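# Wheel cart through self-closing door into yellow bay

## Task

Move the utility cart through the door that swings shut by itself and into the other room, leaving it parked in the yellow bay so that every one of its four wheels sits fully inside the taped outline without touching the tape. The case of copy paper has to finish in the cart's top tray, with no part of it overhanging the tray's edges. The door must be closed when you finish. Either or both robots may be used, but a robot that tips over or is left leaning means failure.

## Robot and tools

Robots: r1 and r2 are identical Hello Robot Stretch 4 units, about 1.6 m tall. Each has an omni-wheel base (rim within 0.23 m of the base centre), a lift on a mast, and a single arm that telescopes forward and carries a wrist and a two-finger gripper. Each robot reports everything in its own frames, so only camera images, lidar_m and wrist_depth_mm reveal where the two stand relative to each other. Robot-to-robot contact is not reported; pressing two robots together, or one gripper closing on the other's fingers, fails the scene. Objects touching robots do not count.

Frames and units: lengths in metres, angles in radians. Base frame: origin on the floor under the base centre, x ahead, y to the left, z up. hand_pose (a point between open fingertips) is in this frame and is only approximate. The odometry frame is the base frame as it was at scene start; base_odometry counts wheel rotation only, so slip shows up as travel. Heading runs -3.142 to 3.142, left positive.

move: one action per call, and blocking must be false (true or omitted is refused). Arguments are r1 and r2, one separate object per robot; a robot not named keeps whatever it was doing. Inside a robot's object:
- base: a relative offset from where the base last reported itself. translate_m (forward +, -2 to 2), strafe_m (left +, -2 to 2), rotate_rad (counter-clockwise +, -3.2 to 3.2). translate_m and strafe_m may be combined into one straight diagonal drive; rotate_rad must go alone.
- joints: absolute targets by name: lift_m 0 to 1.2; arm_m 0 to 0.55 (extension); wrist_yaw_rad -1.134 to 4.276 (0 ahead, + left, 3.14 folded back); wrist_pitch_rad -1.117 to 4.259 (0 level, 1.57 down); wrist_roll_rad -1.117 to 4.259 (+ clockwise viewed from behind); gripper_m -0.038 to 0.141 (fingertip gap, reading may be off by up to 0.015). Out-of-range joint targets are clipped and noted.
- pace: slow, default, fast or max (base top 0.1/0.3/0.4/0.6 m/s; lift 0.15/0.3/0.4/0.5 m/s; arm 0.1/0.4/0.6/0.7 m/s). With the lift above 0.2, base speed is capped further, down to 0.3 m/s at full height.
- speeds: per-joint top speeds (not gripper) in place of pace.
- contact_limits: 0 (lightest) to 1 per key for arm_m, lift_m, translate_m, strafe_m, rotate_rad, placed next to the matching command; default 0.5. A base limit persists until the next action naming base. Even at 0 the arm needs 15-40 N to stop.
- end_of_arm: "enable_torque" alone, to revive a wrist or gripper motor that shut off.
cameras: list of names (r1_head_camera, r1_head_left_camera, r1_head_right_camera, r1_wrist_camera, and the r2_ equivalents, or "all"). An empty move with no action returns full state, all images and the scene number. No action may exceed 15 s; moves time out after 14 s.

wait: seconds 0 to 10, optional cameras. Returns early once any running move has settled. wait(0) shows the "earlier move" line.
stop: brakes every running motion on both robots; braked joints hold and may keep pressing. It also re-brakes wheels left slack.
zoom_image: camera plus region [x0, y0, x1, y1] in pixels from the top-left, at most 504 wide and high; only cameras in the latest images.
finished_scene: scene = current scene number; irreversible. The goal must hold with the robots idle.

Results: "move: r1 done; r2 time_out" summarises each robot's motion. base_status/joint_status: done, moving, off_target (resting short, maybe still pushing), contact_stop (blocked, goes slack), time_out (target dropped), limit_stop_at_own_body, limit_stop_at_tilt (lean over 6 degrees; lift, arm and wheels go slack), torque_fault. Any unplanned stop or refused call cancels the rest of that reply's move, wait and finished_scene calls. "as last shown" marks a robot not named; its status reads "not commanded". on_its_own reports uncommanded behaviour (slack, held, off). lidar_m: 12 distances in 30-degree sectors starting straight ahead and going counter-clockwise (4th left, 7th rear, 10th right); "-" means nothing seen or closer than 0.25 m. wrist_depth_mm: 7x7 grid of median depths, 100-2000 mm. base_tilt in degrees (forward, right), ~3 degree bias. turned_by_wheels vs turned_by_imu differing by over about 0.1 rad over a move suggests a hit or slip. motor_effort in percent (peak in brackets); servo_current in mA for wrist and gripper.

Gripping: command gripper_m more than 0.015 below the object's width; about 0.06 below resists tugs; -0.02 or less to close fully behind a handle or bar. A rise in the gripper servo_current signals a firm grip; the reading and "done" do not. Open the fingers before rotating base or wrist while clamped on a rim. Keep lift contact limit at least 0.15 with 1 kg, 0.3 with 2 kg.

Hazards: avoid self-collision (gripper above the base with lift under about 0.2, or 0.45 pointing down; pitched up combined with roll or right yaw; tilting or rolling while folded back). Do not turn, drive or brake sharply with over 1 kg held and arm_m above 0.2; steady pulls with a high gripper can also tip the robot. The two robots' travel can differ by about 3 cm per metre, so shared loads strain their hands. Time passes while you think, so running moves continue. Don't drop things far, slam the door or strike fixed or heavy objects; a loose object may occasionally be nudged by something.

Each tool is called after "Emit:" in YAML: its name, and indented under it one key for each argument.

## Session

Emit:
move:
  blocking: false
  cameras: ["all"]

Scene clock: 0.00 s.
r1.base_odometry: x=+0.000 y=+0.000 heading=+0.000
r1.turned_by_wheels: +0.000
r1.turned_by_imu: +0.000
r1.base_tilt: forward=-1.6 right=+1.3
r1.lidar_m: 0.96 1.73 2.02 2.40 3.92 1.60 0.85 0.77 0.78 0.89 0.77 0.78
r1.base_status: not commanded
r1.joint_positions: lift_m=+0.124 arm_m=+0.000 wrist_yaw_rad=+3.194 wrist_pitch_rad=+0.002 wrist_roll_rad=+0.000 gripper_m=+0.056
r1.joint_status: not commanded
r1.measured_speeds: all 0
r1.motor_effort: lift_m=+19 arm_m=-4 wheel_0=-2 wheel_1=+1 wheel_2=+0
r1.servo_current: wrist_yaw_rad=59 wrist_pitch_rad=46 wrist_roll_rad=46 gripper_m=39
r1.hand_pose: x=-0.1216 y=+0.0722 z=+0.3019 quat_wxyz=(-0.026, -0.001, +0.000, +1.000) (m; r1's base frame)
r1.wrist_depth_mm: - 135 - - - - - / - 123 135 - - - - / - 121 191 - - - - / 110 136 194 - - - - / 137 - - - 1618 - - / 226 - 190 1098 188 1160 1118 / 224 163 750 798 768 768 759
r2.base_odometry: x=+0.000 y=+0.000 heading=+0.000
r2.turned_by_wheels: +0.000
r2.turned_by_imu: +0.000
r2.base_tilt: forward=-0.6 right=+0.1
r2.lidar_m: 1.29 1.32 1.58 2.33 2.36 2.78 1.41 1.41 2.77 2.39 2.42 1.48
r2.base_status: not commanded
r2.joint_positions: lift_m=+0.200 arm_m=+0.000 wrist_yaw_rad=+3.211 wrist_pitch_rad=+0.001 wrist_roll_rad=+0.000 gripper_m=+0.056
r2.joint_status: not commanded
r2.measured_speeds: all 0
r2.motor_effort: lift_m=+18 arm_m=-4 wheel_0=-1 wheel_1=+1 wheel_2=+1
r2.servo_current: wrist_yaw_rad=46 wrist_pitch_rad=39 wrist_roll_rad=52 gripper_m=52
r2.hand_pose: x=-0.1229 y=+0.0671 z=+0.3779 quat_wxyz=(-0.035, -0.001, +0.000, +0.999) (m; r2's base frame)
r2.wrist_depth_mm: - - 137 - - - - / - - 137 - - - - / - 109 138 - - - - / - 140 175 - - - - / 214 - - - - - - / 213 1281 196 1255 190 1336 1182 / 208 243 866 - - 854 878
pictures: r1_head_camera, r1_head_left_camera, r1_head_right_camera, r1_wrist_camera, r2_head_camera, r2_head_left_camera, r2_head_right_camera, r2_wrist_camera
Images, in order (width x height): r1_head_camera 420x560, r1_head_left_camera 420x672, r1_head_right_camera 420x672, r1_wrist_camera 616x392, r2_head_camera 420x560, r2_head_left_camera 420x672, r2_head_right_camera 420x672, r2_wrist_camera 616x392.

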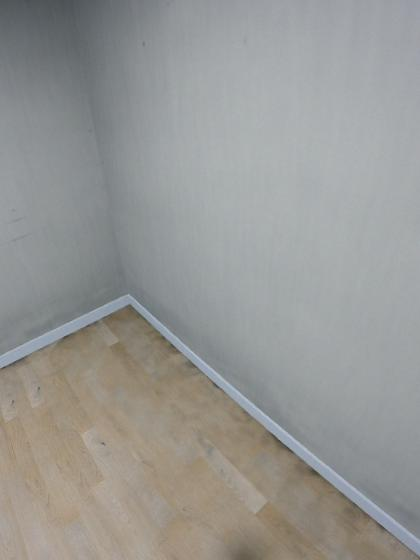

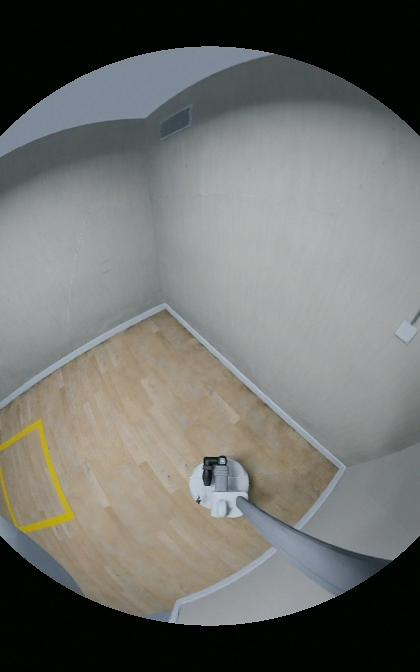

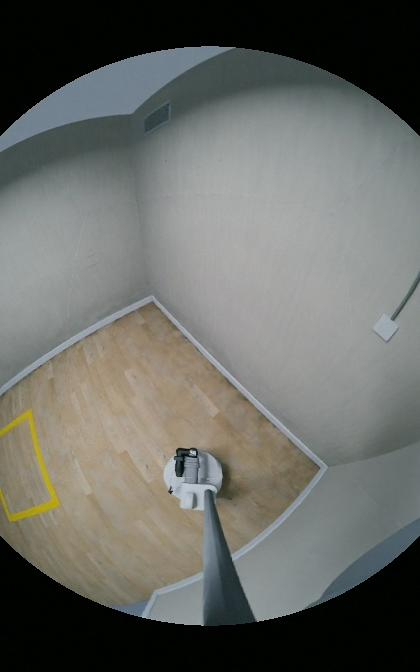

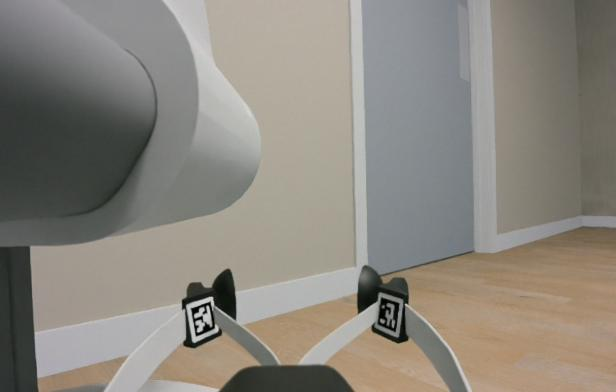

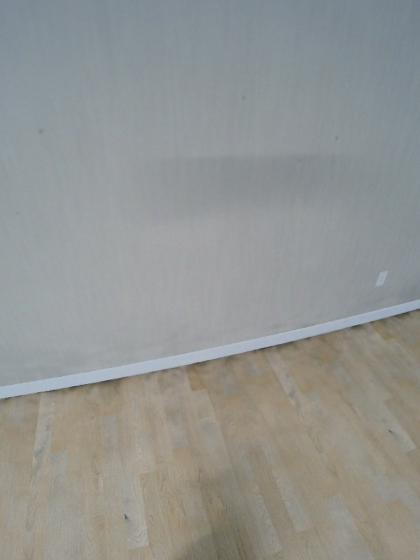

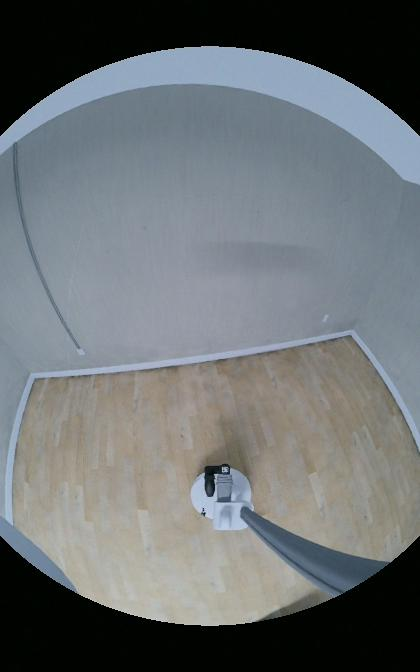

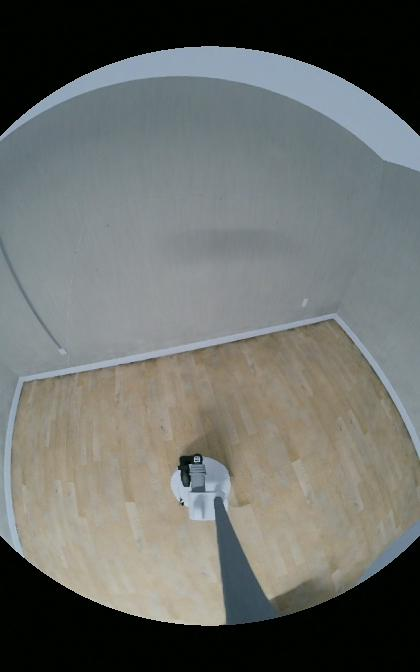

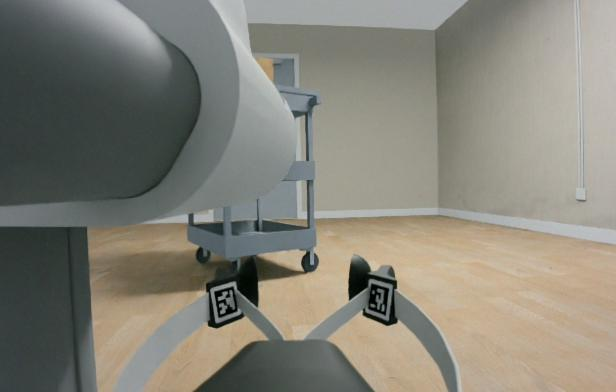

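Emit:
move:
  blocking: false
  r1: {"base":{"rotate_rad":2.9},"joints":{"lift_m":0.6}}
  r2: {"base":{"rotate_rad":3.14},"joints":{"lift_m":0.663}}

Emit:
wait:
  seconds: 1.5

Emit:
move:
  blocking: false
  r1: {"joints":{"wrist_yaw_rad":0.0}}
  r2: {"joints":{"wrist_yaw_rad":0.0,"wrist_roll_rad":1.57,"gripper_m":0.12}}

Emit:
wait:
  seconds: 3

Emit:
wait:
  seconds: 2
  cameras: ["all"]

Scene clock: 10.87 s.
move: r1 moving; r2 moving
r1.base_odometry: x=+0.000 y=+0.000 heading=+0.253
r1.turned_by_wheels: +0.253
r1.turned_by_imu: +0.253
r1.base_tilt: forward=-1.6 right=+1.3
r1.lidar_m: 1.15 2.01 2.11 2.98 2.65 1.07 0.80 0.74 0.81 0.80 0.72 0.82
r1.base_status: rotate_rad moving
r1.joint_positions: lift_m=+0.162 arm_m=+0.000 wrist_yaw_rad=+3.194 wrist_pitch_rad=+0.002 wrist_roll_rad=+0.000 gripper_m=+0.056
r1.joint_status: lift_m moving
r1.measured_speeds: translate_m=+0.000 strafe_m=+0.000 rotate_rad=+0.974 lift_m=+0.146 arm_m=+0.000 wrist_yaw_rad=+0.000 wrist_pitch_rad=+0.000 wrist_roll_rad=+0.000
r1.motor_effort: lift_m=+24(27) arm_m=-4(4) wheel_0=-7(9) wheel_1=-6(7) wheel_2=-6(7)
r1.servo_current: wrist_yaw_rad=46(59) wrist_pitch_rad=39(52) wrist_roll_rad=33(65) gripper_m=39(46)
r1.hand_pose: x=-0.1216 y=+0.0722 z=+0.3395 quat_wxyz=(-0.026, -0.001, +0.000, +1.000) (m; r1's base frame)
r1.wrist_depth_mm: - 135 - - - - 1808 / - 123 135 - - - 1808 / - 121 192 - - - 1756 / 111 136 195 - - - 1808 / 137 - - - - - 1808 / 216 - 190 - 188 1229 1229 / 224 151 831 153 854 820 878
r2.base_odometry: x=+0.000 y=+0.000 heading=+0.252
r2.turned_by_wheels: +0.252
r2.turned_by_imu: +0.245
r2.base_tilt: forward=-0.7 right=+0.0
r2.lidar_m: 1.29 1.38 1.94 2.33 2.46 3.37 1.44 3.35 2.49 2.40 1.84 1.36
r2.base_status: rotate_rad moving
r2.joint_positions: lift_m=+0.238 arm_m=+0.000 wrist_yaw_rad=+3.211 wrist_pitch_rad=+0.001 wrist_roll_rad=+0.000 gripper_m=+0.056
r2.joint_status: lift_m moving
r2.measured_speeds: translate_m=+0.002 strafe_m=+0.000 rotate_rad=+0.977 lift_m=+0.146 arm_m=+0.000 wrist_yaw_rad=+0.000 wrist_pitch_rad=+0.000 wrist_roll_rad=+0.000
r2.motor_effort: lift_m=+23(25) arm_m=-4(4) wheel_0=-4(9) wheel_1=-10(10) wheel_2=-10(11)
r2.servo_current: wrist_yaw_rad=52(52) wrist_pitch_rad=46(46) wrist_roll_rad=52(65) gripper_m=46(52)
r2.hand_pose: x=-0.1229 y=+0.0671 z=+0.4157 quat_wxyz=(-0.035, -0.001, +0.000, +0.999) (m; r2's base frame)
r2.wrist_depth_mm: - - 137 - - - - / - - 137 1756 - - - / - 110 138 - - - - / - 140 176 - - - - / 215 - - - - - - / 213 1366 196 1430 190 1464 1281 / 210 242 1008 - - 976 946
pictures: none

Scene clock: 12.37 s.
earlier move: r1 moving; r2 moving
r1.base_odometry: x=+0.000 y=+0.000 heading=+2.701
r1.turned_by_wheels: +2.448
r1.turned_by_imu: +2.461
r1.base_tilt: forward=-1.6 right=+1.3
r1.lidar_m: 1.27 0.84 0.74 0.75 0.81 0.76 0.78 1.00 2.01 2.04 2.56 3.91
r1.base_status: rotate_rad moving
r1.joint_positions: lift_m=+0.549 arm_m=+0.000 wrist_yaw_rad=+3.194 wrist_pitch_rad=+0.002 wrist_roll_rad=+0.000 gripper_m=+0.056
r1.joint_status: lift_m moving
r1.measured_speeds: translate_m=-0.001 strafe_m=+0.001 rotate_rad=+0.924 lift_m=+0.180 arm_m=+0.000 wrist_yaw_rad=+0.000 wrist_pitch_rad=+0.000 wrist_roll_rad=+0.000
r1.motor_effort: lift_m=+24(28) arm_m=-4(4) wheel_0=-2(10) wheel_1=-2(9) wheel_2=-2(8)
r1.servo_current: wrist_yaw_rad=46(65) wrist_pitch_rad=39(52) wrist_roll_rad=52(65) gripper_m=39(52)
r1.hand_pose: x=-0.1216 y=+0.0722 z=+0.7264 quat_wxyz=(-0.026, -0.001, +0.000, +1.000) (m; r1's base frame)
r1.wrist_depth_mm: - 135 - - - - - / - 124 135 - - - - / - 121 192 - - - - / 110 136 194 - - - - / 137 - - - - - - / 215 - 190 - 187 - - / - 140 - 137 - - -
r2.base_odometry: x=+0.000 y=+0.000 heading=+2.819
r2.turned_by_wheels: +2.567
r2.turned_by_imu: +2.498
r2.base_tilt: forward=-0.7 right=+0.1
r2.lidar_m: 3.19 1.38 3.58 2.52 2.36 2.00 1.37 1.29 1.36 1.78 2.33 2.42
r2.base_status: rotate_rad moving
r2.joint_positions: lift_m=+0.619 arm_m=+0.000 wrist_yaw_rad=+3.211 wrist_pitch_rad=+0.001 wrist_roll_rad=+0.000 gripper_m=+0.056
r2.joint_status: lift_m moving
r2.measured_speeds: translate_m=+0.001 strafe_m=+0.000 rotate_rad=+1.168 lift_m=+0.167 arm_m=+0.000 wrist_yaw_rad=+0.000 wrist_pitch_rad=+0.000 wrist_roll_rad=+0.000
r2.motor_effort: lift_m=+22(26) arm_m=-4(4) wheel_0=-5(10) wheel_1=-3(10) wheel_2=-5(13)
r2.servo_current: wrist_yaw_rad=46(52) wrist_pitch_rad=39(46) wrist_roll_rad=46(65) gripper_m=52(52)
r2.hand_pose: x=-0.1228 y=+0.0671 z=+0.7970 quat_wxyz=(-0.035, -0.001, +0.000, +0.999) (m; r2's base frame)
r2.wrist_depth_mm: - - 137 - - - - / - 107 137 - - - - / - 110 138 236 - - - / - 140 165 - - - - / 216 - - - - - - / 213 - 189 - 190 - - / 211 122 - - - 1756 1708
wait: 1.50 s; no rest
pictures: none

Scene clock: 12.87 s.
earlier move: r1 moving; r2 moving
move: r1 moving; r2 moving
r1.base_odometry: x=+0.000 y=+0.000 heading=+2.900
r1.turned_by_wheels: +0.199
r1.turned_by_imu: +0.200
r1.base_tilt: forward=-1.6 right=+1.2
r1.lidar_m: 1.05 0.77 0.74 0.80 0.80 0.77 0.81 1.22 2.04 2.15 3.08 2.53
r1.base_status: rotate_rad moving
r1.joint_positions: lift_m=+0.598 arm_m=+0.000 wrist_yaw_rad=+2.607 wrist_pitch_rad=+0.002 wrist_roll_rad=+0.000 gripper_m=+0.056
r1.joint_status: lift_m moving; wrist_yaw_rad moving
r1.measured_speeds: translate_m=+0.000 strafe_m=+0.000 rotate_rad=+0.000 lift_m=+0.029 arm_m=+0.000 wrist_yaw_rad=-1.823 wrist_pitch_rad=+0.000 wrist_roll_rad=+0.000
r1.motor_effort: lift_m=+23(26) arm_m=-3(4) wheel_0=+0(4) wheel_1=-2(3) wheel_2=-1(2)
r1.servo_current: wrist_yaw_rad=98(117) wrist_pitch_rad=33(46) wrist_roll_rad=39(65) gripper_m=39(46)
r1.hand_pose: x=-0.0328 y=+0.2221 z=+0.7761 quat_wxyz=(+0.264, -0.001, +0.000, +0.965) (m; r1's base frame)
r1.wrist_depth_mm: - - - - - - - / - - - - - - - / - - - - - - - / - - - - - - - / - - - - - - - / - - 190 - 187 - - / - 140 - 137 - - -
r2.base_odometry: x=+0.000 y=+0.000 heading=+3.135
r2.turned_by_wheels: +0.316
r2.turned_by_imu: +0.308
r2.base_tilt: forward=-0.7 right=+0.0
r2.lidar_m: 1.44 1.39 2.80 2.37 2.40 1.53 1.31 1.33 1.50 2.34 2.33 2.74
r2.base_status: rotate_rad moving
r2.joint_positions: lift_m=+0.662 arm_m=+0.000 wrist_yaw_rad=+2.650 wrist_pitch_rad=+0.001 wrist_roll_rad=+0.588 gripper_m=+0.075
r2.joint_status: lift_m moving; wrist_yaw_rad moving; wrist_roll_rad moving; gripper_m moving
r2.measured_speeds: translate_m=-0.001 strafe_m=+0.000 rotate_rad=+0.163 lift_m=+0.017 arm_m=+0.000 wrist_yaw_rad=-1.733 wrist_pitch_rad=+0.000 wrist_roll_rad=+1.820
r2.motor_effort: lift_m=+21(23) arm_m=-4(4) wheel_0=-4(8) wheel_1=-3(4) wheel_2=-5(7)
r2.servo_current: wrist_yaw_rad=98(111) wrist_pitch_rad=46(46) wrist_roll_rad=78(104) gripper_m=104(104)
r2.hand_pose: x=-0.0421 y=+0.2132 z=+0.8403 quat_wxyz=(+0.233, +0.070, +0.281, +0.928) (m; r2's base frame)
r2.wrist_depth_mm: - - - - - - - / - - - - - - - / - - - - - - - / - - - - - - - / - - - - - - 1618 / 254 - 189 - 188 1661 1336 / - - - - 1537 1281 1118
pictures: none

Scene clock: 14.77 s.
earlier move: r1 done; r2 moving
r1.base_odometry: x=+0.000 y=+0.000 heading=+2.900
r1.turned_by_wheels: +0.000
r1.turned_by_imu: +0.000
r1.base_tilt: forward=-1.6 right=+1.2
r1.lidar_m: 1.04 0.78 0.76 0.79 0.79 0.76 0.82 1.18 2.04 2.16 3.06 2.54
r1.base_status: done
r1.joint_positions: lift_m=+0.600 arm_m=+0.000 wrist_yaw_rad=+0.003 wrist_pitch_rad=+0.002 wrist_roll_rad=+0.000 gripper_m=+0.056
r1.joint_status: all done
r1.measured_speeds: all 0
r1.motor_effort: lift_m=+24(27) arm_m=-1(4) wheel_0=-2(4) wheel_1=-2(3) wheel_2=-1(2)
r1.servo_current: wrist_yaw_rad=52(117) wrist_pitch_rad=46(46) wrist_roll_rad=59(65) gripper_m=39(52)
r1.hand_pose: x=+0.4595 y=-0.0867 z=+0.7772 quat_wxyz=(+1.000, +0.000, +0.001, +0.001) (m; r1's base frame)
r1.wrist_depth_mm: - - 1025 - - - - / - - 1042 - - - - / - - 1025 - - - - / - - 1025 - - - - / - - 1025 - - - - / - - 190 - 187 - - / - 140 189 137 1756 1661 1808
r2.base_odometry: x=+0.000 y=+0.000 heading=+3.139
r2.turned_by_wheels: +0.004
r2.turned_by_imu: +0.004
r2.base_tilt: forward=-0.7 right=+0.1
r2.lidar_m: 1.40 1.40 2.79 2.37 2.41 1.53 1.30 1.31 1.54 2.31 2.32 2.74
r2.base_status: done
r2.joint_positions: lift_m=+0.663 arm_m=+0.000 wrist_yaw_rad=+0.003 wrist_pitch_rad=+0.001 wrist_roll_rad=+1.568 gripper_m=+0.120
r2.joint_status: lift_m moving; wrist_yaw_rad moving; wrist_roll_rad moving; the others done
r2.measured_speeds: all 0
r2.motor_effort: lift_m=+22(25) arm_m=-4(4) wheel_0=-3(8) wheel_1=-3(4) wheel_2=-6(7)
r2.servo_current: wrist_yaw_rad=65(130) wrist_pitch_rad=39(46) wrist_roll_rad=59(111) gripper_m=52(111)
r2.hand_pose: x=+0.4596 y=-0.0866 z=+0.8406 quat_wxyz=(+0.708, +0.706, +0.001, +0.001) (m; r2's base frame)
r2.wrist_depth_mm: - - - - - 1661 1160 / - - - - - 1708 1182 / - - - - - 1708 1160 / - - - - - 1756 1205 / - - - - - 1576 1182 / - - 198 1336 198 1397 1160 / - - - - - 1229 1160
wait: 1.90 of 3 s (r1 has come to rest)
pictures: none

Scene clock: 14.80 s.
earlier move: r2 done
r1.base_odometry: x=+0.000 y=+0.000 heading=+2.900
r1.turned_by_wheels: +0.000
r1.turned_by_imu: +0.000
r1.base_tilt: forward=-1.6 right=+1.2
r1.lidar_m: 1.05 0.79 0.73 0.80 0.79 0.77 0.82 1.19 2.03 2.15 3.05 2.56
r1.base_status: done
r1.joint_positions: lift_m=+0.600 arm_m=+0.000 wrist_yaw_rad=+0.003 wrist_pitch_rad=+0.002 wrist_roll_rad=+0.000 gripper_m=+0.056
r1.joint_status: all done
r1.measured_speeds: all 0
r1.motor_effort: lift_m=+24(27) arm_m=-1(4) wheel_0=-3(4) wheel_1=-2(3) wheel_2=-1(2)
r1.servo_current: wrist_yaw_rad=46(117) wrist_pitch_rad=46(46) wrist_roll_rad=46(65) gripper_m=39(52)
r1.hand_pose: x=+0.4595 y=-0.0867 z=+0.7772 quat_wxyz=(+1.000, +0.000, +0.001, +0.001) (m; r1's base frame)
r1.wrist_depth_mm: - - 1025 - - - - / - - 1025 - - - - / - - 991 - - - - / - - 1025 - - - - / - - 1025 - - - - / - - 191 - 187 - - / - 141 189 137 1756 1661 1921
r2.base_odometry: x=+0.000 y=+0.000 heading=+3.139
r2.turned_by_wheels: +0.000
r2.turned_by_imu: +0.000
r2.base_tilt: forward=-0.7 right=+0.1
r2.lidar_m: 1.43 1.37 2.78 2.39 2.43 1.55 1.31 1.32 1.55 2.33 2.30 2.72
r2.base_status: done
r2.joint_positions: lift_m=+0.663 arm_m=+0.000 wrist_yaw_rad=+0.003 wrist_pitch_rad=+0.001 wrist_roll_rad=+1.568 gripper_m=+0.120
r2.joint_status: all done
r2.measured_speeds: all 0
r2.motor_effort: lift_m=+21(25) arm_m=-4(4) wheel_0=-3(8) wheel_1=-3(4) wheel_2=-6(7)
r2.servo_current: wrist_yaw_rad=52(130) wrist_pitch_rad=46(46) wrist_roll_rad=46(111) gripper_m=52(111)
r2.hand_pose: x=+0.4596 y=-0.0866 z=+0.8406 quat_wxyz=(+0.708, +0.706, +0.001, +0.001) (m; r2's base frame)
r2.wrist_depth_mm: - - - - - 1661 1138 / - - - - - 1661 1160 / - - - - - 1708 1160 / - - - - - 1708 1160 / - - - - - 1576 1160 / - - 198 1281 198 1397 1182 / - - - - - 1205 1182
wait: 0.03 of 2 s (r2 has come to rest)
pictures: r1_head_camera, r1_head_left_camera, r1_head_right_camera, r1_wrist_camera, r2_head_camera, r2_head_left_camera, r2_head_right_camera, r2_wrist_camera
Images, in order (width x height): r1_head_camera 420x560, r1_head_left_camera 420x672, r1_head_right_camera 420x672, r1_wrist_camera 616x392, r2_head_camera 420x560, r2_head_left_camera 420x672, r2_head_right_camera 420x672, r2_wrist_camera 616x392.

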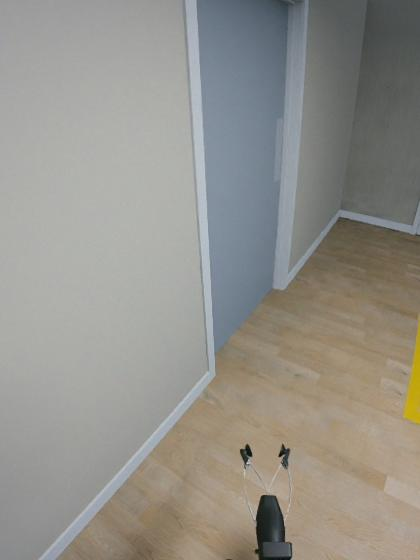

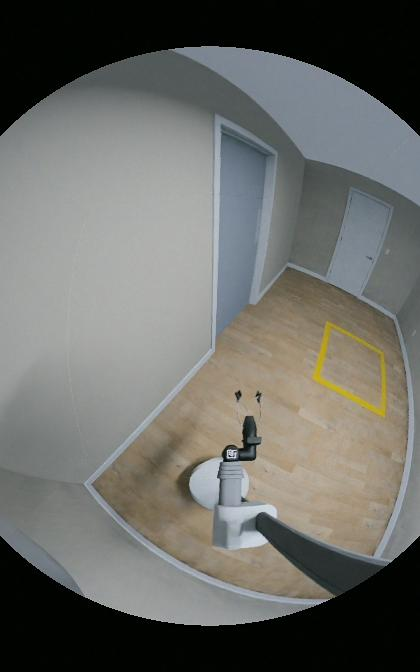

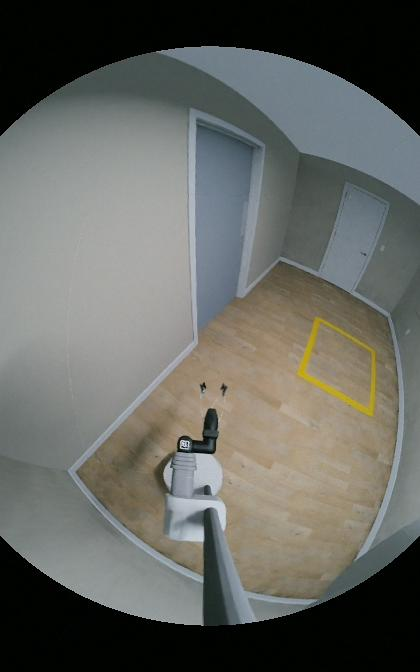

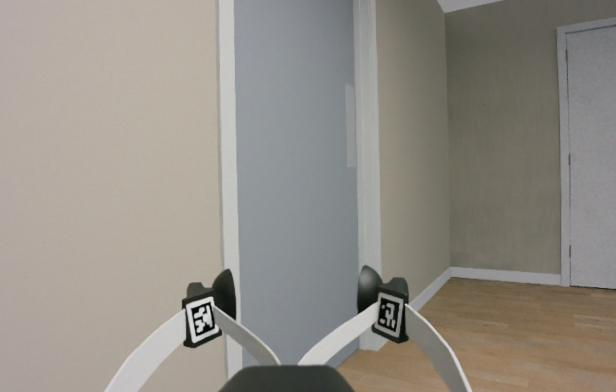

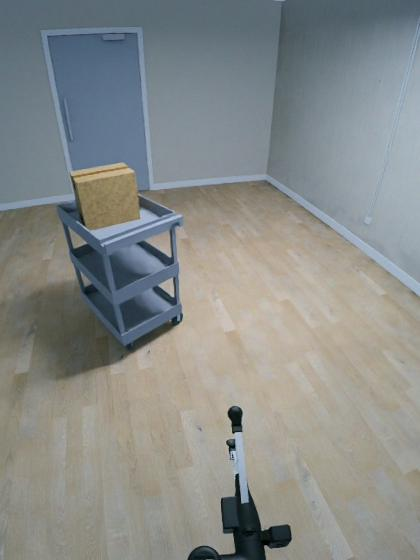

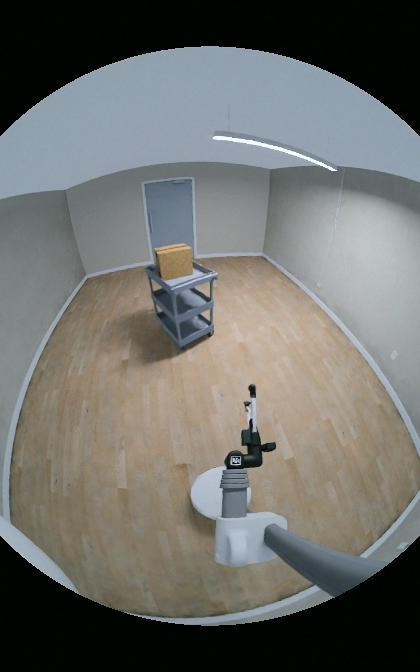

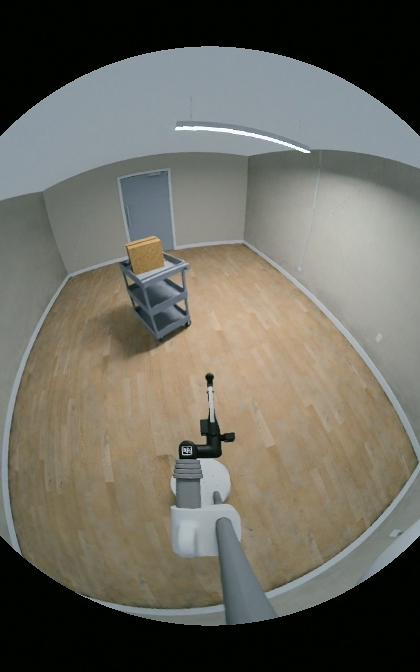

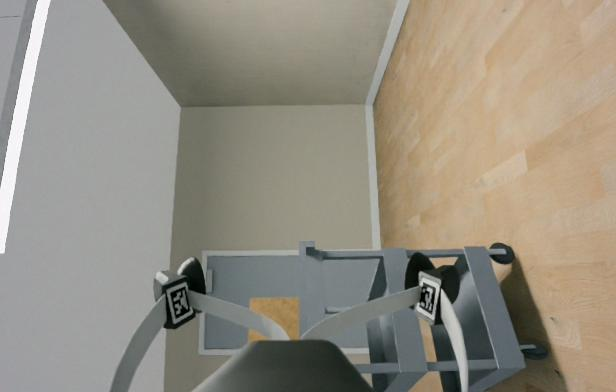

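Emit:
move:
  blocking: false
  r2: {"base":{"translate_m":2.0,"strafe_m":-0.4},"joints":{"wrist_roll_rad":0.0},"pace":"fast"}

Emit:
wait:
  seconds: 8

Emit:
move:
  blocking: false
  r2: {"base":{"rotate_rad":0.5}}

Emit:
wait:
  seconds: 3
  cameras: ["r2_head_camera","r2_head_left_camera"]

Scene clock: 85.30 s.
move: r2 moving
r1: as last shown
r1.base_tilt: forward=-1.6 right=+1.3
r1.lidar_m: 1.05 0.79 0.74 0.79 0.80 0.77 0.78 1.20 2.03 2.16 3.07 2.55
r1.motor_effort: lift_m=+24(24) arm_m=+3(3) wheel_0=-3(3) wheel_1=-2(2) wheel_2=-1(1)
r1.servo_current: wrist_yaw_rad=46(65) wrist_pitch_rad=39(46) wrist_roll_rad=59(65) gripper_m=39(52)
r1.wrist_depth_mm: - - 1025 - - - - / - - 1008 - - - - / - - 1025 - - - - / - - 1042 - - - - / - - 1042 - - - - / - - 190 - 188 - - / - 140 189 137 1808 1661 1863
r2.base_odometry: x=-0.048 y=+0.010 heading=+3.139
r2.turned_by_wheels: +0.000
r2.turned_by_imu: +0.001
r2.base_tilt: forward=-0.7 right=+0.1
r2.lidar_m: 1.40 1.36 2.83 2.39 2.45 1.59 1.36 1.36 1.59 2.28 2.33 2.71
r2.base_status: translate_m moving; strafe_m moving
r2.joint_positions: lift_m=+0.663 arm_m=+0.000 wrist_yaw_rad=+0.003 wrist_pitch_rad=+0.001 wrist_roll_rad=+0.929 gripper_m=+0.120
r2.joint_status: wrist_roll_rad moving
r2.measured_speeds: translate_m=+0.189 strafe_m=-0.037 rotate_rad=+0.006 lift_m=+0.000 arm_m=+0.000 wrist_yaw_rad=+0.000 wrist_pitch_rad=+0.000 wrist_roll_rad=-1.820
r2.motor_effort: lift_m=+21(21) arm_m=-4(4) wheel_0=+9(13) wheel_1=+7(7) wheel_2=-16(16)
r2.servo_current: wrist_yaw_rad=52(52) wrist_pitch_rad=39(46) wrist_roll_rad=85(111) gripper_m=52(59)
r2.hand_pose: x=+0.4596 y=-0.0866 z=+0.8406 quat_wxyz=(+0.894, +0.448, +0.001, +0.001) (m; r2's base frame)
r2.wrist_depth_mm: 1366 - - - - - - / - - - - - - 1921 / - - - - - - 1618 / - - - - - - 1397 / - - - - - 1618 1229 / - - 198 1430 214 1308 1118 / - - 1336 - - 1281 991
pictures: none

Scene clock: 91.20 s.
earlier move: r2 done
r1.base_odometry: x=+0.000 y=+0.000 heading=+2.900
r1.turned_by_wheels: +0.000
r1.turned_by_imu: +0.000
r1.base_tilt: forward=-1.6 right=+1.2
r1.lidar_m: 1.04 0.78 0.75 0.81 0.79 0.77 0.83 1.20 2.02 2.15 3.03 2.53
r1.base_status: not commanded
r1.joint_positions: lift_m=+0.600 arm_m=+0.000 wrist_yaw_rad=+0.003 wrist_pitch_rad=+0.002 wrist_roll_rad=+0.000 gripper_m=+0.056
r1.joint_status: not commanded
r1.measured_speeds: all 0
r1.motor_effort: lift_m=+24(24) arm_m=+4(4) wheel_0=-2(3) wheel_1=-2(3) wheel_2=-1(1)
r1.servo_current: wrist_yaw_rad=46(78) wrist_pitch_rad=39(52) wrist_roll_rad=52(65) gripper_m=33(52)
r1.hand_pose: x=+0.4595 y=-0.0867 z=+0.7772 quat_wxyz=(+1.000, +0.000, +0.001, +0.001) (m; r1's base frame)
r1.wrist_depth_mm: - - 1025 - - - - / - - 991 - - - - / - - 1025 - - - - / - - 1025 - - - - / - - 1008 - - - - / - - 190 - 187 - - / - 140 189 137 1708 1661 1808
r2.base_odometry: x=-1.999 y=+0.405 heading=+3.139
r2.turned_by_wheels: +0.000
r2.turned_by_imu: +0.003
r2.base_tilt: forward=-0.7 right=+0.1
r2.lidar_m: 2.65 2.67 3.13 0.64 0.59 3.67 3.16 2.87 1.70 1.47 1.47 1.71
r2.base_status: done
r2.joint_positions: lift_m=+0.663 arm_m=+0.000 wrist_yaw_rad=+0.003 wrist_pitch_rad=+0.001 wrist_roll_rad=+0.002 gripper_m=+0.120
r2.joint_status: all done
r2.measured_speeds: all 0
r2.motor_effort: lift_m=+21(22) arm_m=-4(5) wheel_0=+1(13) wheel_1=+2(9) wheel_2=-2(16)
r2.servo_current: wrist_yaw_rad=39(65) wrist_pitch_rad=39(52) wrist_roll_rad=52(111) gripper_m=59(59)
r2.hand_pose: x=+0.4596 y=-0.0866 z=+0.8406 quat_wxyz=(+1.000, +0.001, +0.001, +0.001) (m; r2's base frame)
r2.wrist_depth_mm: - - - - - - - / - - - - - - - / - - - - - - - / - - - - - - - / - - - - - - - / - - 201 - 199 - - / 1863 1808 1921 - 1863 1708 -
wait: 5.90 of 8 s (r2 has come to rest)
pictures: none

Scene clock: 91.70 s.
move: r2 moving
r1: as last shown
r1.base_tilt: forward=-1.6 right=+1.3
r1.lidar_m: 1.03 0.77 0.74 0.81 0.79 0.75 0.83 1.20 2.03 2.14 3.06 2.54
r1.motor_effort: lift_m=+24(24) arm_m=+4(4) wheel_0=-2(3) wheel_1=-2(2) wheel_2=-1(1)
r1.servo_current: wrist_yaw_rad=46(65) wrist_pitch_rad=46(52) wrist_roll_rad=52(59) gripper_m=39(46)
r1.wrist_depth_mm: - - 1008 - - - - / - - 991 - - - - / - - 1025 - - - - / - - 1025 - - - - / - - 1042 - - - - / - - 190 - 187 - - / - 141 189 137 1756 1661 1808
r2.base_odometry: x=-1.999 y=+0.405 heading=-2.892
r2.turned_by_wheels: +0.252
r2.turned_by_imu: +0.245
r2.base_tilt: forward=-0.7 right=+0.1
r2.lidar_m: 2.66 2.78 0.77 0.58 0.56 3.27 3.18 2.09 1.53 1.45 1.51 2.11
r2.base_status: rotate_rad moving
r2.joint_positions: lift_m=+0.663 arm_m=+0.000 wrist_yaw_rad=+0.002 wrist_pitch_rad=+0.001 wrist_roll_rad=+0.002 gripper_m=+0.120
r2.joint_status: not commanded
r2.measured_speeds: translate_m=+0.000 strafe_m=-0.002 rotate_rad=+0.970 lift_m=+0.000 arm_m=+0.000 wrist_yaw_rad=+0.000 wrist_pitch_rad=+0.000 wrist_roll_rad=+0.000
r2.motor_effort: lift_m=+21(21) arm_m=-4(4) wheel_0=-8(10) wheel_1=-10(10) wheel_2=-9(11)
r2.servo_current: wrist_yaw_rad=39(59) wrist_pitch_rad=39(46) wrist_roll_rad=52(52) gripper_m=52(59)
r2.hand_pose: x=+0.4595 y=-0.0867 z=+0.8406 quat_wxyz=(+1.000, +0.001, +0.001, +0.001) (m; r2's base frame)
r2.wrist_depth_mm: - - - - - - - / - - - - - - - / - - - - - - - / - - - - - - - / - - - - - - - / - - 200 - 200 - - / 1921 1808 1863 - 1863 1708 1756
pictures: none

Scene clock: 92.50 s.
earlier move: r2 done
r1.base_odometry: x=+0.000 y=+0.000 heading=+2.900
r1.turned_by_wheels: +0.000
r1.turned_by_imu: +0.000
r1.base_tilt: forward=-1.6 right=+1.3
r1.lidar_m: 1.05 0.77 0.74 0.82 0.79 0.76 0.82 1.19 2.02 2.16 3.03 2.55
r1.base_status: not commanded
r1.joint_positions: lift_m=+0.600 arm_m=+0.000 wrist_yaw_rad=+0.003 wrist_pitch_rad=+0.002 wrist_roll_rad=+0.000 gripper_m=+0.056
r1.joint_status: not commanded
r1.measured_speeds: all 0
r1.motor_effort: lift_m=+24(24) arm_m=+3(4) wheel_0=-2(3) wheel_1=-2(2) wheel_2=-1(1)
r1.servo_current: wrist_yaw_rad=39(65) wrist_pitch_rad=46(52) wrist_roll_rad=39(59) gripper_m=46(46)
r1.hand_pose: x=+0.4595 y=-0.0867 z=+0.7772 quat_wxyz=(+1.000, +0.000, +0.001, +0.001) (m; r1's base frame)
r1.wrist_depth_mm: - - 991 - - - - / - - 1025 - - - - / - - 1042 - - - - / - - 1042 - - - - / - - 1025 - - - - / - - 190 - 187 - - / - 140 189 137 1756 1661 1863
r2.base_odometry: x=-1.999 y=+0.405 heading=-2.645
r2.turned_by_wheels: +0.248
r2.turned_by_imu: +0.241
r2.base_tilt: forward=-0.7 right=+0.1
r2.lidar_m: 2.68 3.09 0.64 0.57 3.66 3.17 3.11 1.70 1.47 1.47 1.65 2.66
r2.base_status: done
r2.joint_positions: lift_m=+0.663 arm_m=+0.000 wrist_yaw_rad=+0.002 wrist_pitch_rad=+0.001 wrist_roll_rad=+0.002 gripper_m=+0.120
r2.joint_status: not commanded
r2.measured_speeds: all 0
r2.motor_effort: lift_m=+21(21) arm_m=-4(4) wheel_0=-2(10) wheel_1=-2(10) wheel_2=-2(11)
r2.servo_current: wrist_yaw_rad=52(59) wrist_pitch_rad=39(46) wrist_roll_rad=46(59) gripper_m=59(59)
r2.hand_pose: x=+0.4595 y=-0.0867 z=+0.8406 quat_wxyz=(+1.000, +0.001, +0.001, +0.001) (m; r2's base frame)
r2.wrist_depth_mm: - - - - - - - / - - - - - - - / - - - - - - - / - - - - - - - / - - - - - - - / - - 201 - 200 - - / 1921 1756 1983 - 1863 1708 1708
wait: 0.80 of 3 s (r2 has come to rest)
pictures: r2_head_camera, r2_head_left_camera
Images, in order (width x height): r2_head_camera 420x560, r2_head_left_camera 420x672.

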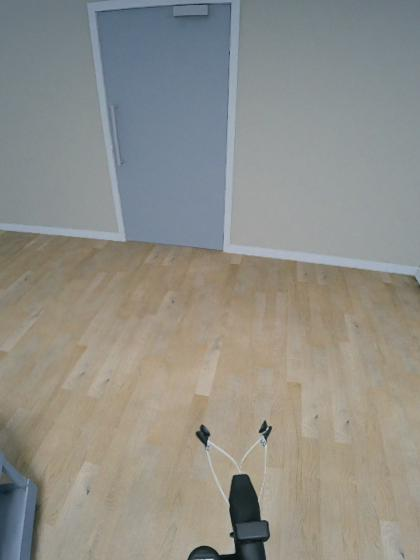

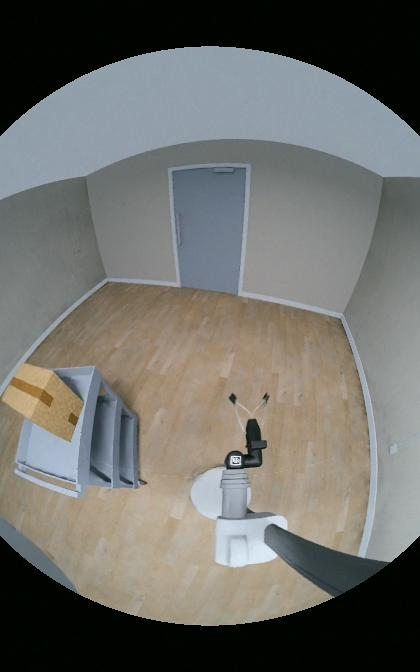

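Emit:
move:
  blocking: false
  r2: {"base":{"rotate_rad":-0.265},"joints":{"lift_m":0.84,"gripper_m":0.13}}

Emit:
wait:
  seconds: 1.2

Emit:
move:
  blocking: false
  r2: {"base":{"translate_m":1.6},"pace":"fast"}

Emit:
wait:
  seconds: 7

Emit:
move:
  blocking: false
  r2: {"base":{"strafe_m":1.3},"pace":"fast"}

Emit:
wait:
  seconds: 7
  cameras: ["r2_head_camera","r2_wrist_camera","r2_head_left_camera"]

Scene clock: 112.33 s.
move: r2 moving
r1: as last shown
r1.lidar_m: 1.05 0.78 0.75 0.79 0.79 0.75 0.84 1.20 2.05 2.17 3.08 2.54
r1.motor_effort: lift_m=+24(24) arm_m=+4(4) wheel_0=-2(3) wheel_1=-2(2) wheel_2=-1(1)
r1.servo_current: wrist_yaw_rad=52(65) wrist_pitch_rad=46(46) wrist_roll_rad=59(65) gripper_m=39(46)
r1.wrist_depth_mm: - - 1025 - - - - / - - 1008 - - - - / - - 1025 - - - - / - - 1042 - - - - / - - 1025 - - - - / - - 190 - 187 - - / - 141 189 137 1808 1661 1863
r2.base_odometry: x=-1.999 y=+0.405 heading=-2.859
r2.turned_by_wheels: -0.214
r2.turned_by_imu: -0.208
r2.base_tilt: forward=-0.7 right=+0.1
r2.lidar_m: 2.64 2.80 0.75 0.59 0.56 3.25 3.19 2.03 1.50 1.45 1.56 2.17
r2.base_status: rotate_rad moving
r2.joint_positions: lift_m=+0.701 arm_m=+0.000 wrist_yaw_rad=+0.002 wrist_pitch_rad=+0.001 wrist_roll_rad=+0.002 gripper_m=+0.129
r2.joint_status: lift_m moving; gripper_m moving
r2.measured_speeds: translate_m=-0.001 strafe_m=-0.001 rotate_rad=-0.486 lift_m=+0.146 arm_m=+0.000 wrist_yaw_rad=+0.000 wrist_pitch_rad=+0.000 wrist_roll_rad=+0.000
r2.motor_effort: lift_m=+23(27) arm_m=-4(4) wheel_0=+1(11) wheel_1=+5(9) wheel_2=+4(11)
r2.servo_current: wrist_yaw_rad=46(52) wrist_pitch_rad=46(46) wrist_roll_rad=52(59) gripper_m=65(85)
r2.hand_pose: x=+0.4595 y=-0.0867 z=+0.8786 quat_wxyz=(+1.000, +0.001, +0.001, +0.001) (m; r2's base frame)
r2.wrist_depth_mm: - - - - - - - / - - - - - - - / - - - - - - - / - - - - - - - / - - - - - - - / - - 217 - 219 - - / 1921 1921 1921 - 1983 1756 1756
pictures: none

Scene clock: 113.53 s.
earlier move: r2 moving
r1.base_odometry: x=+0.000 y=+0.000 heading=+2.900
r1.turned_by_wheels: +0.000
r1.turned_by_imu: +0.000
r1.base_tilt: forward=-1.6 right=+1.3
r1.lidar_m: 1.03 0.78 0.73 0.80 0.81 0.76 0.83 1.19 2.03 2.17 3.05 2.54
r1.base_status: not commanded
r1.joint_positions: lift_m=+0.600 arm_m=+0.000 wrist_yaw_rad=+0.003 wrist_pitch_rad=+0.002 wrist_roll_rad=+0.000 gripper_m=+0.056
r1.joint_status: not commanded
r1.measured_speeds: all 0
r1.motor_effort: lift_m=+24(24) arm_m=+4(4) wheel_0=-2(3) wheel_1=-2(2) wheel_2=-1(1)
r1.servo_current: wrist_yaw_rad=46(72) wrist_pitch_rad=39(46) wrist_roll_rad=52(65) gripper_m=39(46)
r1.hand_pose: x=+0.4595 y=-0.0867 z=+0.7772 quat_wxyz=(+1.000, +0.000, +0.001, +0.001) (m; r1's base frame)
r1.wrist_depth_mm: - - 1008 - - - - / - - 1008 - - - - / - - 1042 - - - - / - - 1008 - - - - / - - 1025 - - - - / - - 190 - 187 - - / - 140 189 137 1756 1661 1808
r2.base_odometry: x=-1.999 y=+0.405 heading=-2.909
r2.turned_by_wheels: -0.050
r2.turned_by_imu: -0.049
r2.base_tilt: forward=-0.7 right=+0.1
r2.lidar_m: 2.65 2.77 0.81 0.60 0.57 3.32 3.17 2.15 1.55 1.45 1.51 2.07
r2.base_status: done
r2.joint_positions: lift_m=+0.840 arm_m=+0.000 wrist_yaw_rad=+0.002 wrist_pitch_rad=+0.001 wrist_roll_rad=+0.002 gripper_m=+0.130
r2.joint_status: lift_m moving; the others done
r2.measured_speeds: all 0
r2.motor_effort: lift_m=+20(27) arm_m=-4(4) wheel_0=+3(11) wheel_1=+3(9) wheel_2=+2(11)
r2.servo_current: wrist_yaw_rad=46(59) wrist_pitch_rad=39(46) wrist_roll_rad=33(59) gripper_m=46(85)
r2.hand_pose: x=+0.4595 y=-0.0867 z=+1.0176 quat_wxyz=(+1.000, +0.001, +0.001, +0.001) (m; r2's base frame)
r2.wrist_depth_mm: - - - - - - - / - - - - - - - / - - - - - - - / - - - - - - - / - - - - - - - / - - 216 - 219 - - / - - - - - - -
wait: 1.20 s; no rest
pictures: none

Scene clock: 114.03 s.
earlier move: r2 done
move: r2 moving
r1: as last shown
r1.base_tilt: forward=-1.6 right=+1.2
r1.lidar_m: 1.04 0.78 0.75 0.79 0.78 0.77 0.82 1.20 2.02 2.15 3.04 2.51
r1.servo_current: wrist_yaw_rad=59(59) wrist_pitch_rad=52(52) wrist_roll_rad=52(59) gripper_m=39(46)
r1.wrist_depth_mm: - - 1008 - - - - / - - 1025 - - - - / - - 1042 - - - - / - - 1025 - - - - / - - 1025 - - - - / - - 190 - 187 - - / - 141 188 137 1808 1661 1756
r2.base_odometry: x=-2.041 y=+0.395 heading=-2.909
r2.turned_by_wheels: +0.000
r2.turned_by_imu: +0.000
r2.base_tilt: forward=-0.7 right=+0.0
r2.lidar_m: 2.60 2.72 0.82 0.60 0.60 3.34 3.22 2.11 1.53 1.46 1.52 2.05
r2.base_status: translate_m moving
r2.joint_positions: lift_m=+0.840 arm_m=+0.000 wrist_yaw_rad=+0.002 wrist_pitch_rad=+0.001 wrist_roll_rad=+0.002 gripper_m=+0.130
r2.joint_status: all done
r2.measured_speeds: translate_m=+0.166 strafe_m=+0.001 rotate_rad=+0.004 lift_m=+0.000 arm_m=+0.000 wrist_yaw_rad=+0.000 wrist_pitch_rad=+0.000 wrist_roll_rad=+0.000
r2.motor_effort: lift_m=+21(21) arm_m=-4(4) wheel_0=+8(11) wheel_1=+8(9) wheel_2=-13(16)
r2.servo_current: wrist_yaw_rad=52(59) wrist_pitch_rad=39(46) wrist_roll_rad=52(59) gripper_m=52(52)
r2.hand_pose: x=+0.4595 y=-0.0867 z=+1.0176 quat_wxyz=(+1.000, +0.001, +0.001, +0.001) (m; r2's base frame)
r2.wrist_depth_mm: - - - - - - - / - - - - - - - / - - - - - - - / - - - - - - - / - - - - - - - / - - 218 - 219 - - / - - - - - - -
pictures: none

Scene clock: 119.00 s.
earlier move: r2 done
r1.base_odometry: x=+0.000 y=+0.000 heading=+2.900
r1.turned_by_wheels: +0.000
r1.turned_by_imu: +0.000
r1.base_tilt: forward=-1.6 right=+1.3
r1.lidar_m: 1.07 0.79 0.74 0.78 0.80 0.74 0.82 1.20 2.03 2.13 3.06 2.55
r1.base_status: not commanded
r1.joint_positions: lift_m=+0.600 arm_m=+0.000 wrist_yaw_rad=+0.003 wrist_pitch_rad=+0.002 wrist_roll_rad=+0.000 gripper_m=+0.056
r1.joint_status: not commanded
r1.measured_speeds: all 0
r1.motor_effort: lift_m=+24(24) arm_m=+4(4) wheel_0=-2(3) wheel_1=-2(2) wheel_2=-1(1)
r1.servo_current: wrist_yaw_rad=59(72) wrist_pitch_rad=46(52) wrist_roll_rad=52(78) gripper_m=33(52)
r1.hand_pose: x=+0.4595 y=-0.0867 z=+0.7772 quat_wxyz=(+1.000, +0.000, +0.001, +0.001) (m; r1's base frame)
r1.wrist_depth_mm: - - 1008 - - - - / - - 1025 - - - - / - - 1025 - - - - / - - 1008 - - - - / - - 1025 - - - - / - - 190 - 187 - - / - 140 189 137 1863 1618 1863
r2.base_odometry: x=-3.556 y=+0.036 heading=-2.909
r2.turned_by_wheels: +0.000
r2.turned_by_imu: +0.002
r2.base_tilt: forward=-0.6 right=+0.0
r2.lidar_m: 1.07 1.11 1.51 3.31 3.44 1.50 - 2.08 1.51 1.42 1.50 1.12
r2.base_status: done
r2.joint_positions: lift_m=+0.840 arm_m=+0.000 wrist_yaw_rad=+0.002 wrist_pitch_rad=+0.001 wrist_roll_rad=+0.002 gripper_m=+0.130
r2.joint_status: all done
r2.measured_speeds: all 0
r2.motor_effort: lift_m=+21(22) arm_m=-4(4) wheel_0=+1(12) wheel_1=+2(10) wheel_2=-3(16)
r2.servo_current: wrist_yaw_rad=46(65) wrist_pitch_rad=39(52) wrist_roll_rad=46(59) gripper_m=46(59)
r2.hand_pose: x=+0.4595 y=-0.0867 z=+1.0177 quat_wxyz=(+1.000, +0.001, +0.001, +0.001) (m; r2's base frame)
r2.wrist_depth_mm: - - - - - - - / - - - - - - - / - - - - - - - / - - - - - - - / - - - - - - - / - 186 187 - 190 - - / - - - - - - -
wait: 4.97 of 7 s (r2 has come to rest)
pictures: none

Scene clock: 119.50 s.
move: r2 moving
r1: as last shown
r1.lidar_m: 1.03 0.77 0.75 0.80 0.79 0.76 0.83 1.21 2.03 2.16 3.04 2.55
r1.servo_current: wrist_yaw_rad=46(59) wrist_pitch_rad=39(46) wrist_roll_rad=52(52) gripper_m=39(46)
r1.wrist_depth_mm: - - 991 - - - - / - - 1008 - - - - / - - 1008 - - - - / - - 1008 - - - - / - - 1025 - - - - / - - 190 - 187 - - / - 141 189 137 1756 1708 1808
r2.base_odometry: x=-3.544 y=-0.012 heading=-2.909
r2.turned_by_wheels: +0.000
r2.turned_by_imu: +0.000
r2.base_tilt: forward=-0.7 right=+0.1
r2.lidar_m: 1.05 1.11 1.49 3.25 3.38 1.49 1.91 2.16 1.53 1.47 1.54 1.13
r2.base_status: strafe_m moving
r2.joint_positions: lift_m=+0.840 arm_m=+0.000 wrist_yaw_rad=+0.002 wrist_pitch_rad=+0.001 wrist_roll_rad=+0.002 gripper_m=+0.130
r2.joint_status: not commanded
r2.measured_speeds: translate_m=+0.001 strafe_m=+0.190 rotate_rad=-0.004 lift_m=+0.000 arm_m=+0.000 wrist_yaw_rad=+0.000 wrist_pitch_rad=+0.000 wrist_roll_rad=+0.000
r2.motor_effort: lift_m=+21(21) arm_m=-4(4) wheel_0=-12(16) wheel_1=+13(13) wheel_2=+0(3)
r2.servo_current: wrist_yaw_rad=46(52) wrist_pitch_rad=39(46) wrist_roll_rad=33(52) gripper_m=52(52)
r2.hand_pose: x=+0.4595 y=-0.0867 z=+1.0177 quat_wxyz=(+1.000, +0.001, +0.001, +0.001) (m; r2's base frame)
r2.wrist_depth_mm: - - - - - - - / - - - - - - - / - - - - - - - / - - - - - - - / - - - - - - - / - 186 187 - 189 - - / - - - - - - -
pictures: none

Scene clock: 123.57 s.
earlier move: r2 done
r1.base_odometry: x=+0.000 y=+0.000 heading=+2.900
r1.turned_by_wheels: +0.000
r1.turned_by_imu: +0.000
r1.base_tilt: forward=-1.6 right=+1.3
r1.lidar_m: 1.04 0.77 0.74 0.80 0.81 0.76 0.83 1.19 2.01 2.16 3.08 2.55
r1.base_status: not commanded
r1.joint_positions: lift_m=+0.600 arm_m=+0.000 wrist_yaw_rad=+0.003 wrist_pitch_rad=+0.002 wrist_roll_rad=+0.000 gripper_m=+0.056
r1.joint_status: not commanded
r1.measured_speeds: all 0
r1.motor_effort: lift_m=+24(24) arm_m=+4(4) wheel_0=-2(3) wheel_1=-2(2) wheel_2=-1(1)
r1.servo_current: wrist_yaw_rad=46(65) wrist_pitch_rad=46(52) wrist_roll_rad=59(72) gripper_m=46(52)
r1.hand_pose: x=+0.4595 y=-0.0867 z=+0.7772 quat_wxyz=(+1.000, +0.000, +0.001, +0.001) (m; r1's base frame)
r1.wrist_depth_mm: - - 1025 - - - - / - - 1008 - - - - / - - 991 - - - - / - - 1042 - - - - / - - 1025 - - - - / - - 190 - 187 - - / - 140 189 137 1808 1661 1921
r2.base_odometry: x=-3.256 y=-1.229 heading=-2.909
r2.turned_by_wheels: +0.000
r2.turned_by_imu: +0.001
r2.base_tilt: forward=-0.6 right=+0.1
r2.lidar_m: 0.98 1.09 1.48 2.02 2.09 2.84 1.34 1.33 2.87 2.73 1.55 1.08
r2.base_status: done
r2.joint_positions: lift_m=+0.840 arm_m=+0.000 wrist_yaw_rad=+0.002 wrist_pitch_rad=+0.001 wrist_roll_rad=+0.002 gripper_m=+0.130
r2.joint_status: not commanded
r2.measured_speeds: all 0
r2.motor_effort: lift_m=+21(21) arm_m=-4(4) wheel_0=-1(16) wheel_1=-1(14) wheel_2=+0(3)
r2.servo_current: wrist_yaw_rad=46(59) wrist_pitch_rad=39(52) wrist_roll_rad=46(65) gripper_m=46(59)
r2.hand_pose: x=+0.4595 y=-0.0867 z=+1.0177 quat_wxyz=(+1.000, +0.001, +0.001, +0.001) (m; r2's base frame)
r2.wrist_depth_mm: - - - - - - - / - - 820 - - - - / - - 820 - - - - / - - 831 - - - - / - - 759 - - - - / - 186 194 - 189 - - / - - - - - - -
wait: 4.07 of 7 s (r2 has come to rest)
pictures: r2_head_camera, r2_head_left_camera, r2_wrist_camera
Images, in order (width x height): r2_head_camera 420x560, r2_head_left_camera 420x672, r2_wrist_camera 616x392.

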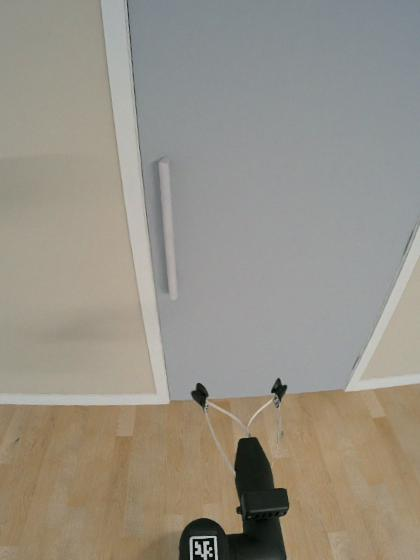

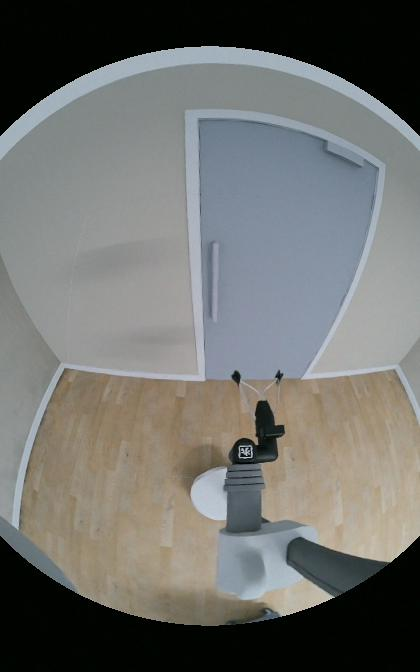

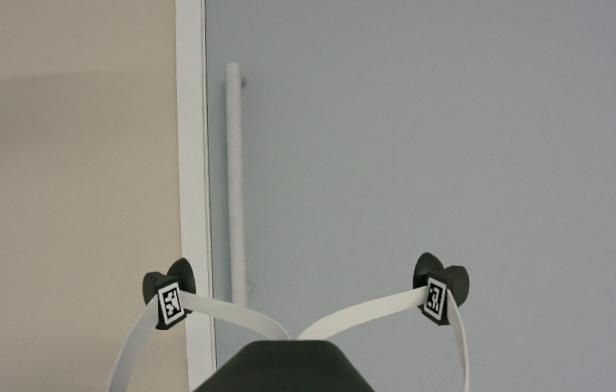

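Emit:
move:
  blocking: false
  r2: {"base":{"translate_m":0.34,"strafe_m":0.12}}

Emit:
wait:
  seconds: 4
  cameras: ["r2_wrist_camera","r2_head_camera"]

Scene clock: 132.63 s.
move: r2 moving
r1: as last shown
r1.lidar_m: 1.03 0.78 0.72 0.80 0.79 0.77 0.85 1.22 2.04 2.16 3.05 2.52
r1.servo_current: wrist_yaw_rad=26(52) wrist_pitch_rad=39(46) wrist_roll_rad=46(65) gripper_m=39(46)
r1.wrist_depth_mm: - - 1025 - - - - / - - 1025 - - - - / - - 991 - - - - / - - 1025 - - - - / - - 1042 - - - - / - - 190 - 187 - - / - 140 189 137 1808 1661 1808
r2.base_odometry: x=-3.284 y=-1.247 heading=-2.909
r2.turned_by_wheels: +0.000
r2.turned_by_imu: +0.001
r2.base_tilt: forward=-0.7 right=+0.1
r2.lidar_m: 0.95 1.06 1.46 2.00 2.07 2.83 1.37 1.33 2.87 2.74 1.50 1.07
r2.base_status: translate_m moving; strafe_m moving
r2.joint_positions: lift_m=+0.840 arm_m=+0.000 wrist_yaw_rad=+0.002 wrist_pitch_rad=+0.001 wrist_roll_rad=+0.002 gripper_m=+0.130
r2.joint_status: not commanded
r2.measured_speeds: translate_m=+0.120 strafe_m=+0.042 rotate_rad=+0.001 lift_m=+0.000 arm_m=+0.000 wrist_yaw_rad=+0.000 wrist_pitch_rad=+0.000 wrist_roll_rad=+0.000
r2.motor_effort: lift_m=+21(21) arm_m=-4(4) wheel_0=+10(10) wheel_1=+10(10) wheel_2=-11(12)
r2.servo_current: wrist_yaw_rad=46(59) wrist_pitch_rad=39(46) wrist_roll_rad=59(59) gripper_m=46(52)
r2.hand_pose: x=+0.4595 y=-0.0867 z=+1.0177 quat_wxyz=(+1.000, +0.001, +0.001, +0.001) (m; r2's base frame)
r2.wrist_depth_mm: - - - - - - - / - - - - - - - / - - - - - - - / - - 788 - - - - / - - 798 - - - - / - 186 194 - 189 - - / - - - - - - -
pictures: none

Scene clock: 134.77 s.
earlier move: r2 done
r1.base_odometry: x=+0.000 y=+0.000 heading=+2.900
r1.turned_by_wheels: +0.000
r1.turned_by_imu: +0.000
r1.base_tilt: forward=-1.6 right=+1.3
r1.lidar_m: 1.06 0.79 0.74 0.79 0.80 0.77 0.83 1.20 2.04 2.17 3.07 2.53
r1.base_status: not commanded
r1.joint_positions: lift_m=+0.600 arm_m=+0.000 wrist_yaw_rad=+0.003 wrist_pitch_rad=+0.002 wrist_roll_rad=+0.000 gripper_m=+0.056
r1.joint_status: not commanded
r1.measured_speeds: all 0
r1.motor_effort: lift_m=+24(24) arm_m=+4(4) wheel_0=-2(3) wheel_1=-2(2) wheel_2=-1(1)
r1.servo_current: wrist_yaw_rad=39(65) wrist_pitch_rad=46(52) wrist_roll_rad=65(65) gripper_m=46(52)
r1.hand_pose: x=+0.4595 y=-0.0867 z=+0.7772 quat_wxyz=(+1.000, +0.000, +0.001, +0.001) (m; r1's base frame)
r1.wrist_depth_mm: - - 991 - - - - / - - 1008 - - - - / - - 1025 - - - - / - - 1008 - - - - / - - 1042 - - - - / - - 190 - 188 - - / - 140 188 137 1756 1661 1863
r2.base_odometry: x=-3.559 y=-1.424 heading=-2.909
r2.turned_by_wheels: +0.000
r2.turned_by_imu: +0.001
r2.base_tilt: forward=-0.7 right=+0.0
r2.lidar_m: 0.64 0.74 1.00 1.90 1.98 2.70 1.71 1.69 2.97 2.85 1.04 0.75
r2.base_status: done
r2.joint_positions: lift_m=+0.840 arm_m=+0.000 wrist_yaw_rad=+0.002 wrist_pitch_rad=+0.001 wrist_roll_rad=+0.002 gripper_m=+0.130
r2.joint_status: not commanded
r2.measured_speeds: all 0
r2.motor_effort: lift_m=+21(21) arm_m=-4(4) wheel_0=+2(10) wheel_1=+1(11) wheel_2=-3(14)
r2.servo_current: wrist_yaw_rad=46(59) wrist_pitch_rad=39(52) wrist_roll_rad=52(65) gripper_m=52(59)
r2.hand_pose: x=+0.4595 y=-0.0867 z=+1.0177 quat_wxyz=(+1.000, +0.001, +0.001, +0.001) (m; r2's base frame)
r2.wrist_depth_mm: - - 473 - - - - / - - 480 - - - - / - - 477 - - - - / - - 484 421 - - - / - - 484 418 - - - / - 186 201 158 190 - - / - - 492 - - - -
wait: 2.13 of 4 s (r2 has come to rest)
pictures: r2_head_camera, r2_wrist_camera
Images, in order (width x height): r2_head_camera 420x560, r2_wrist_camera 616x392.

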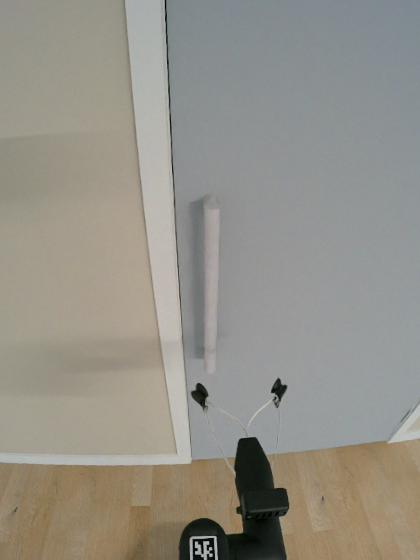

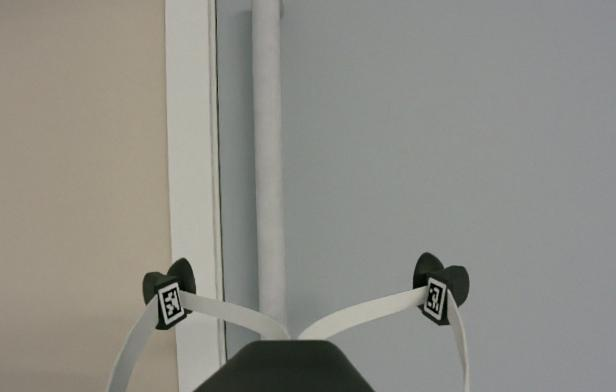

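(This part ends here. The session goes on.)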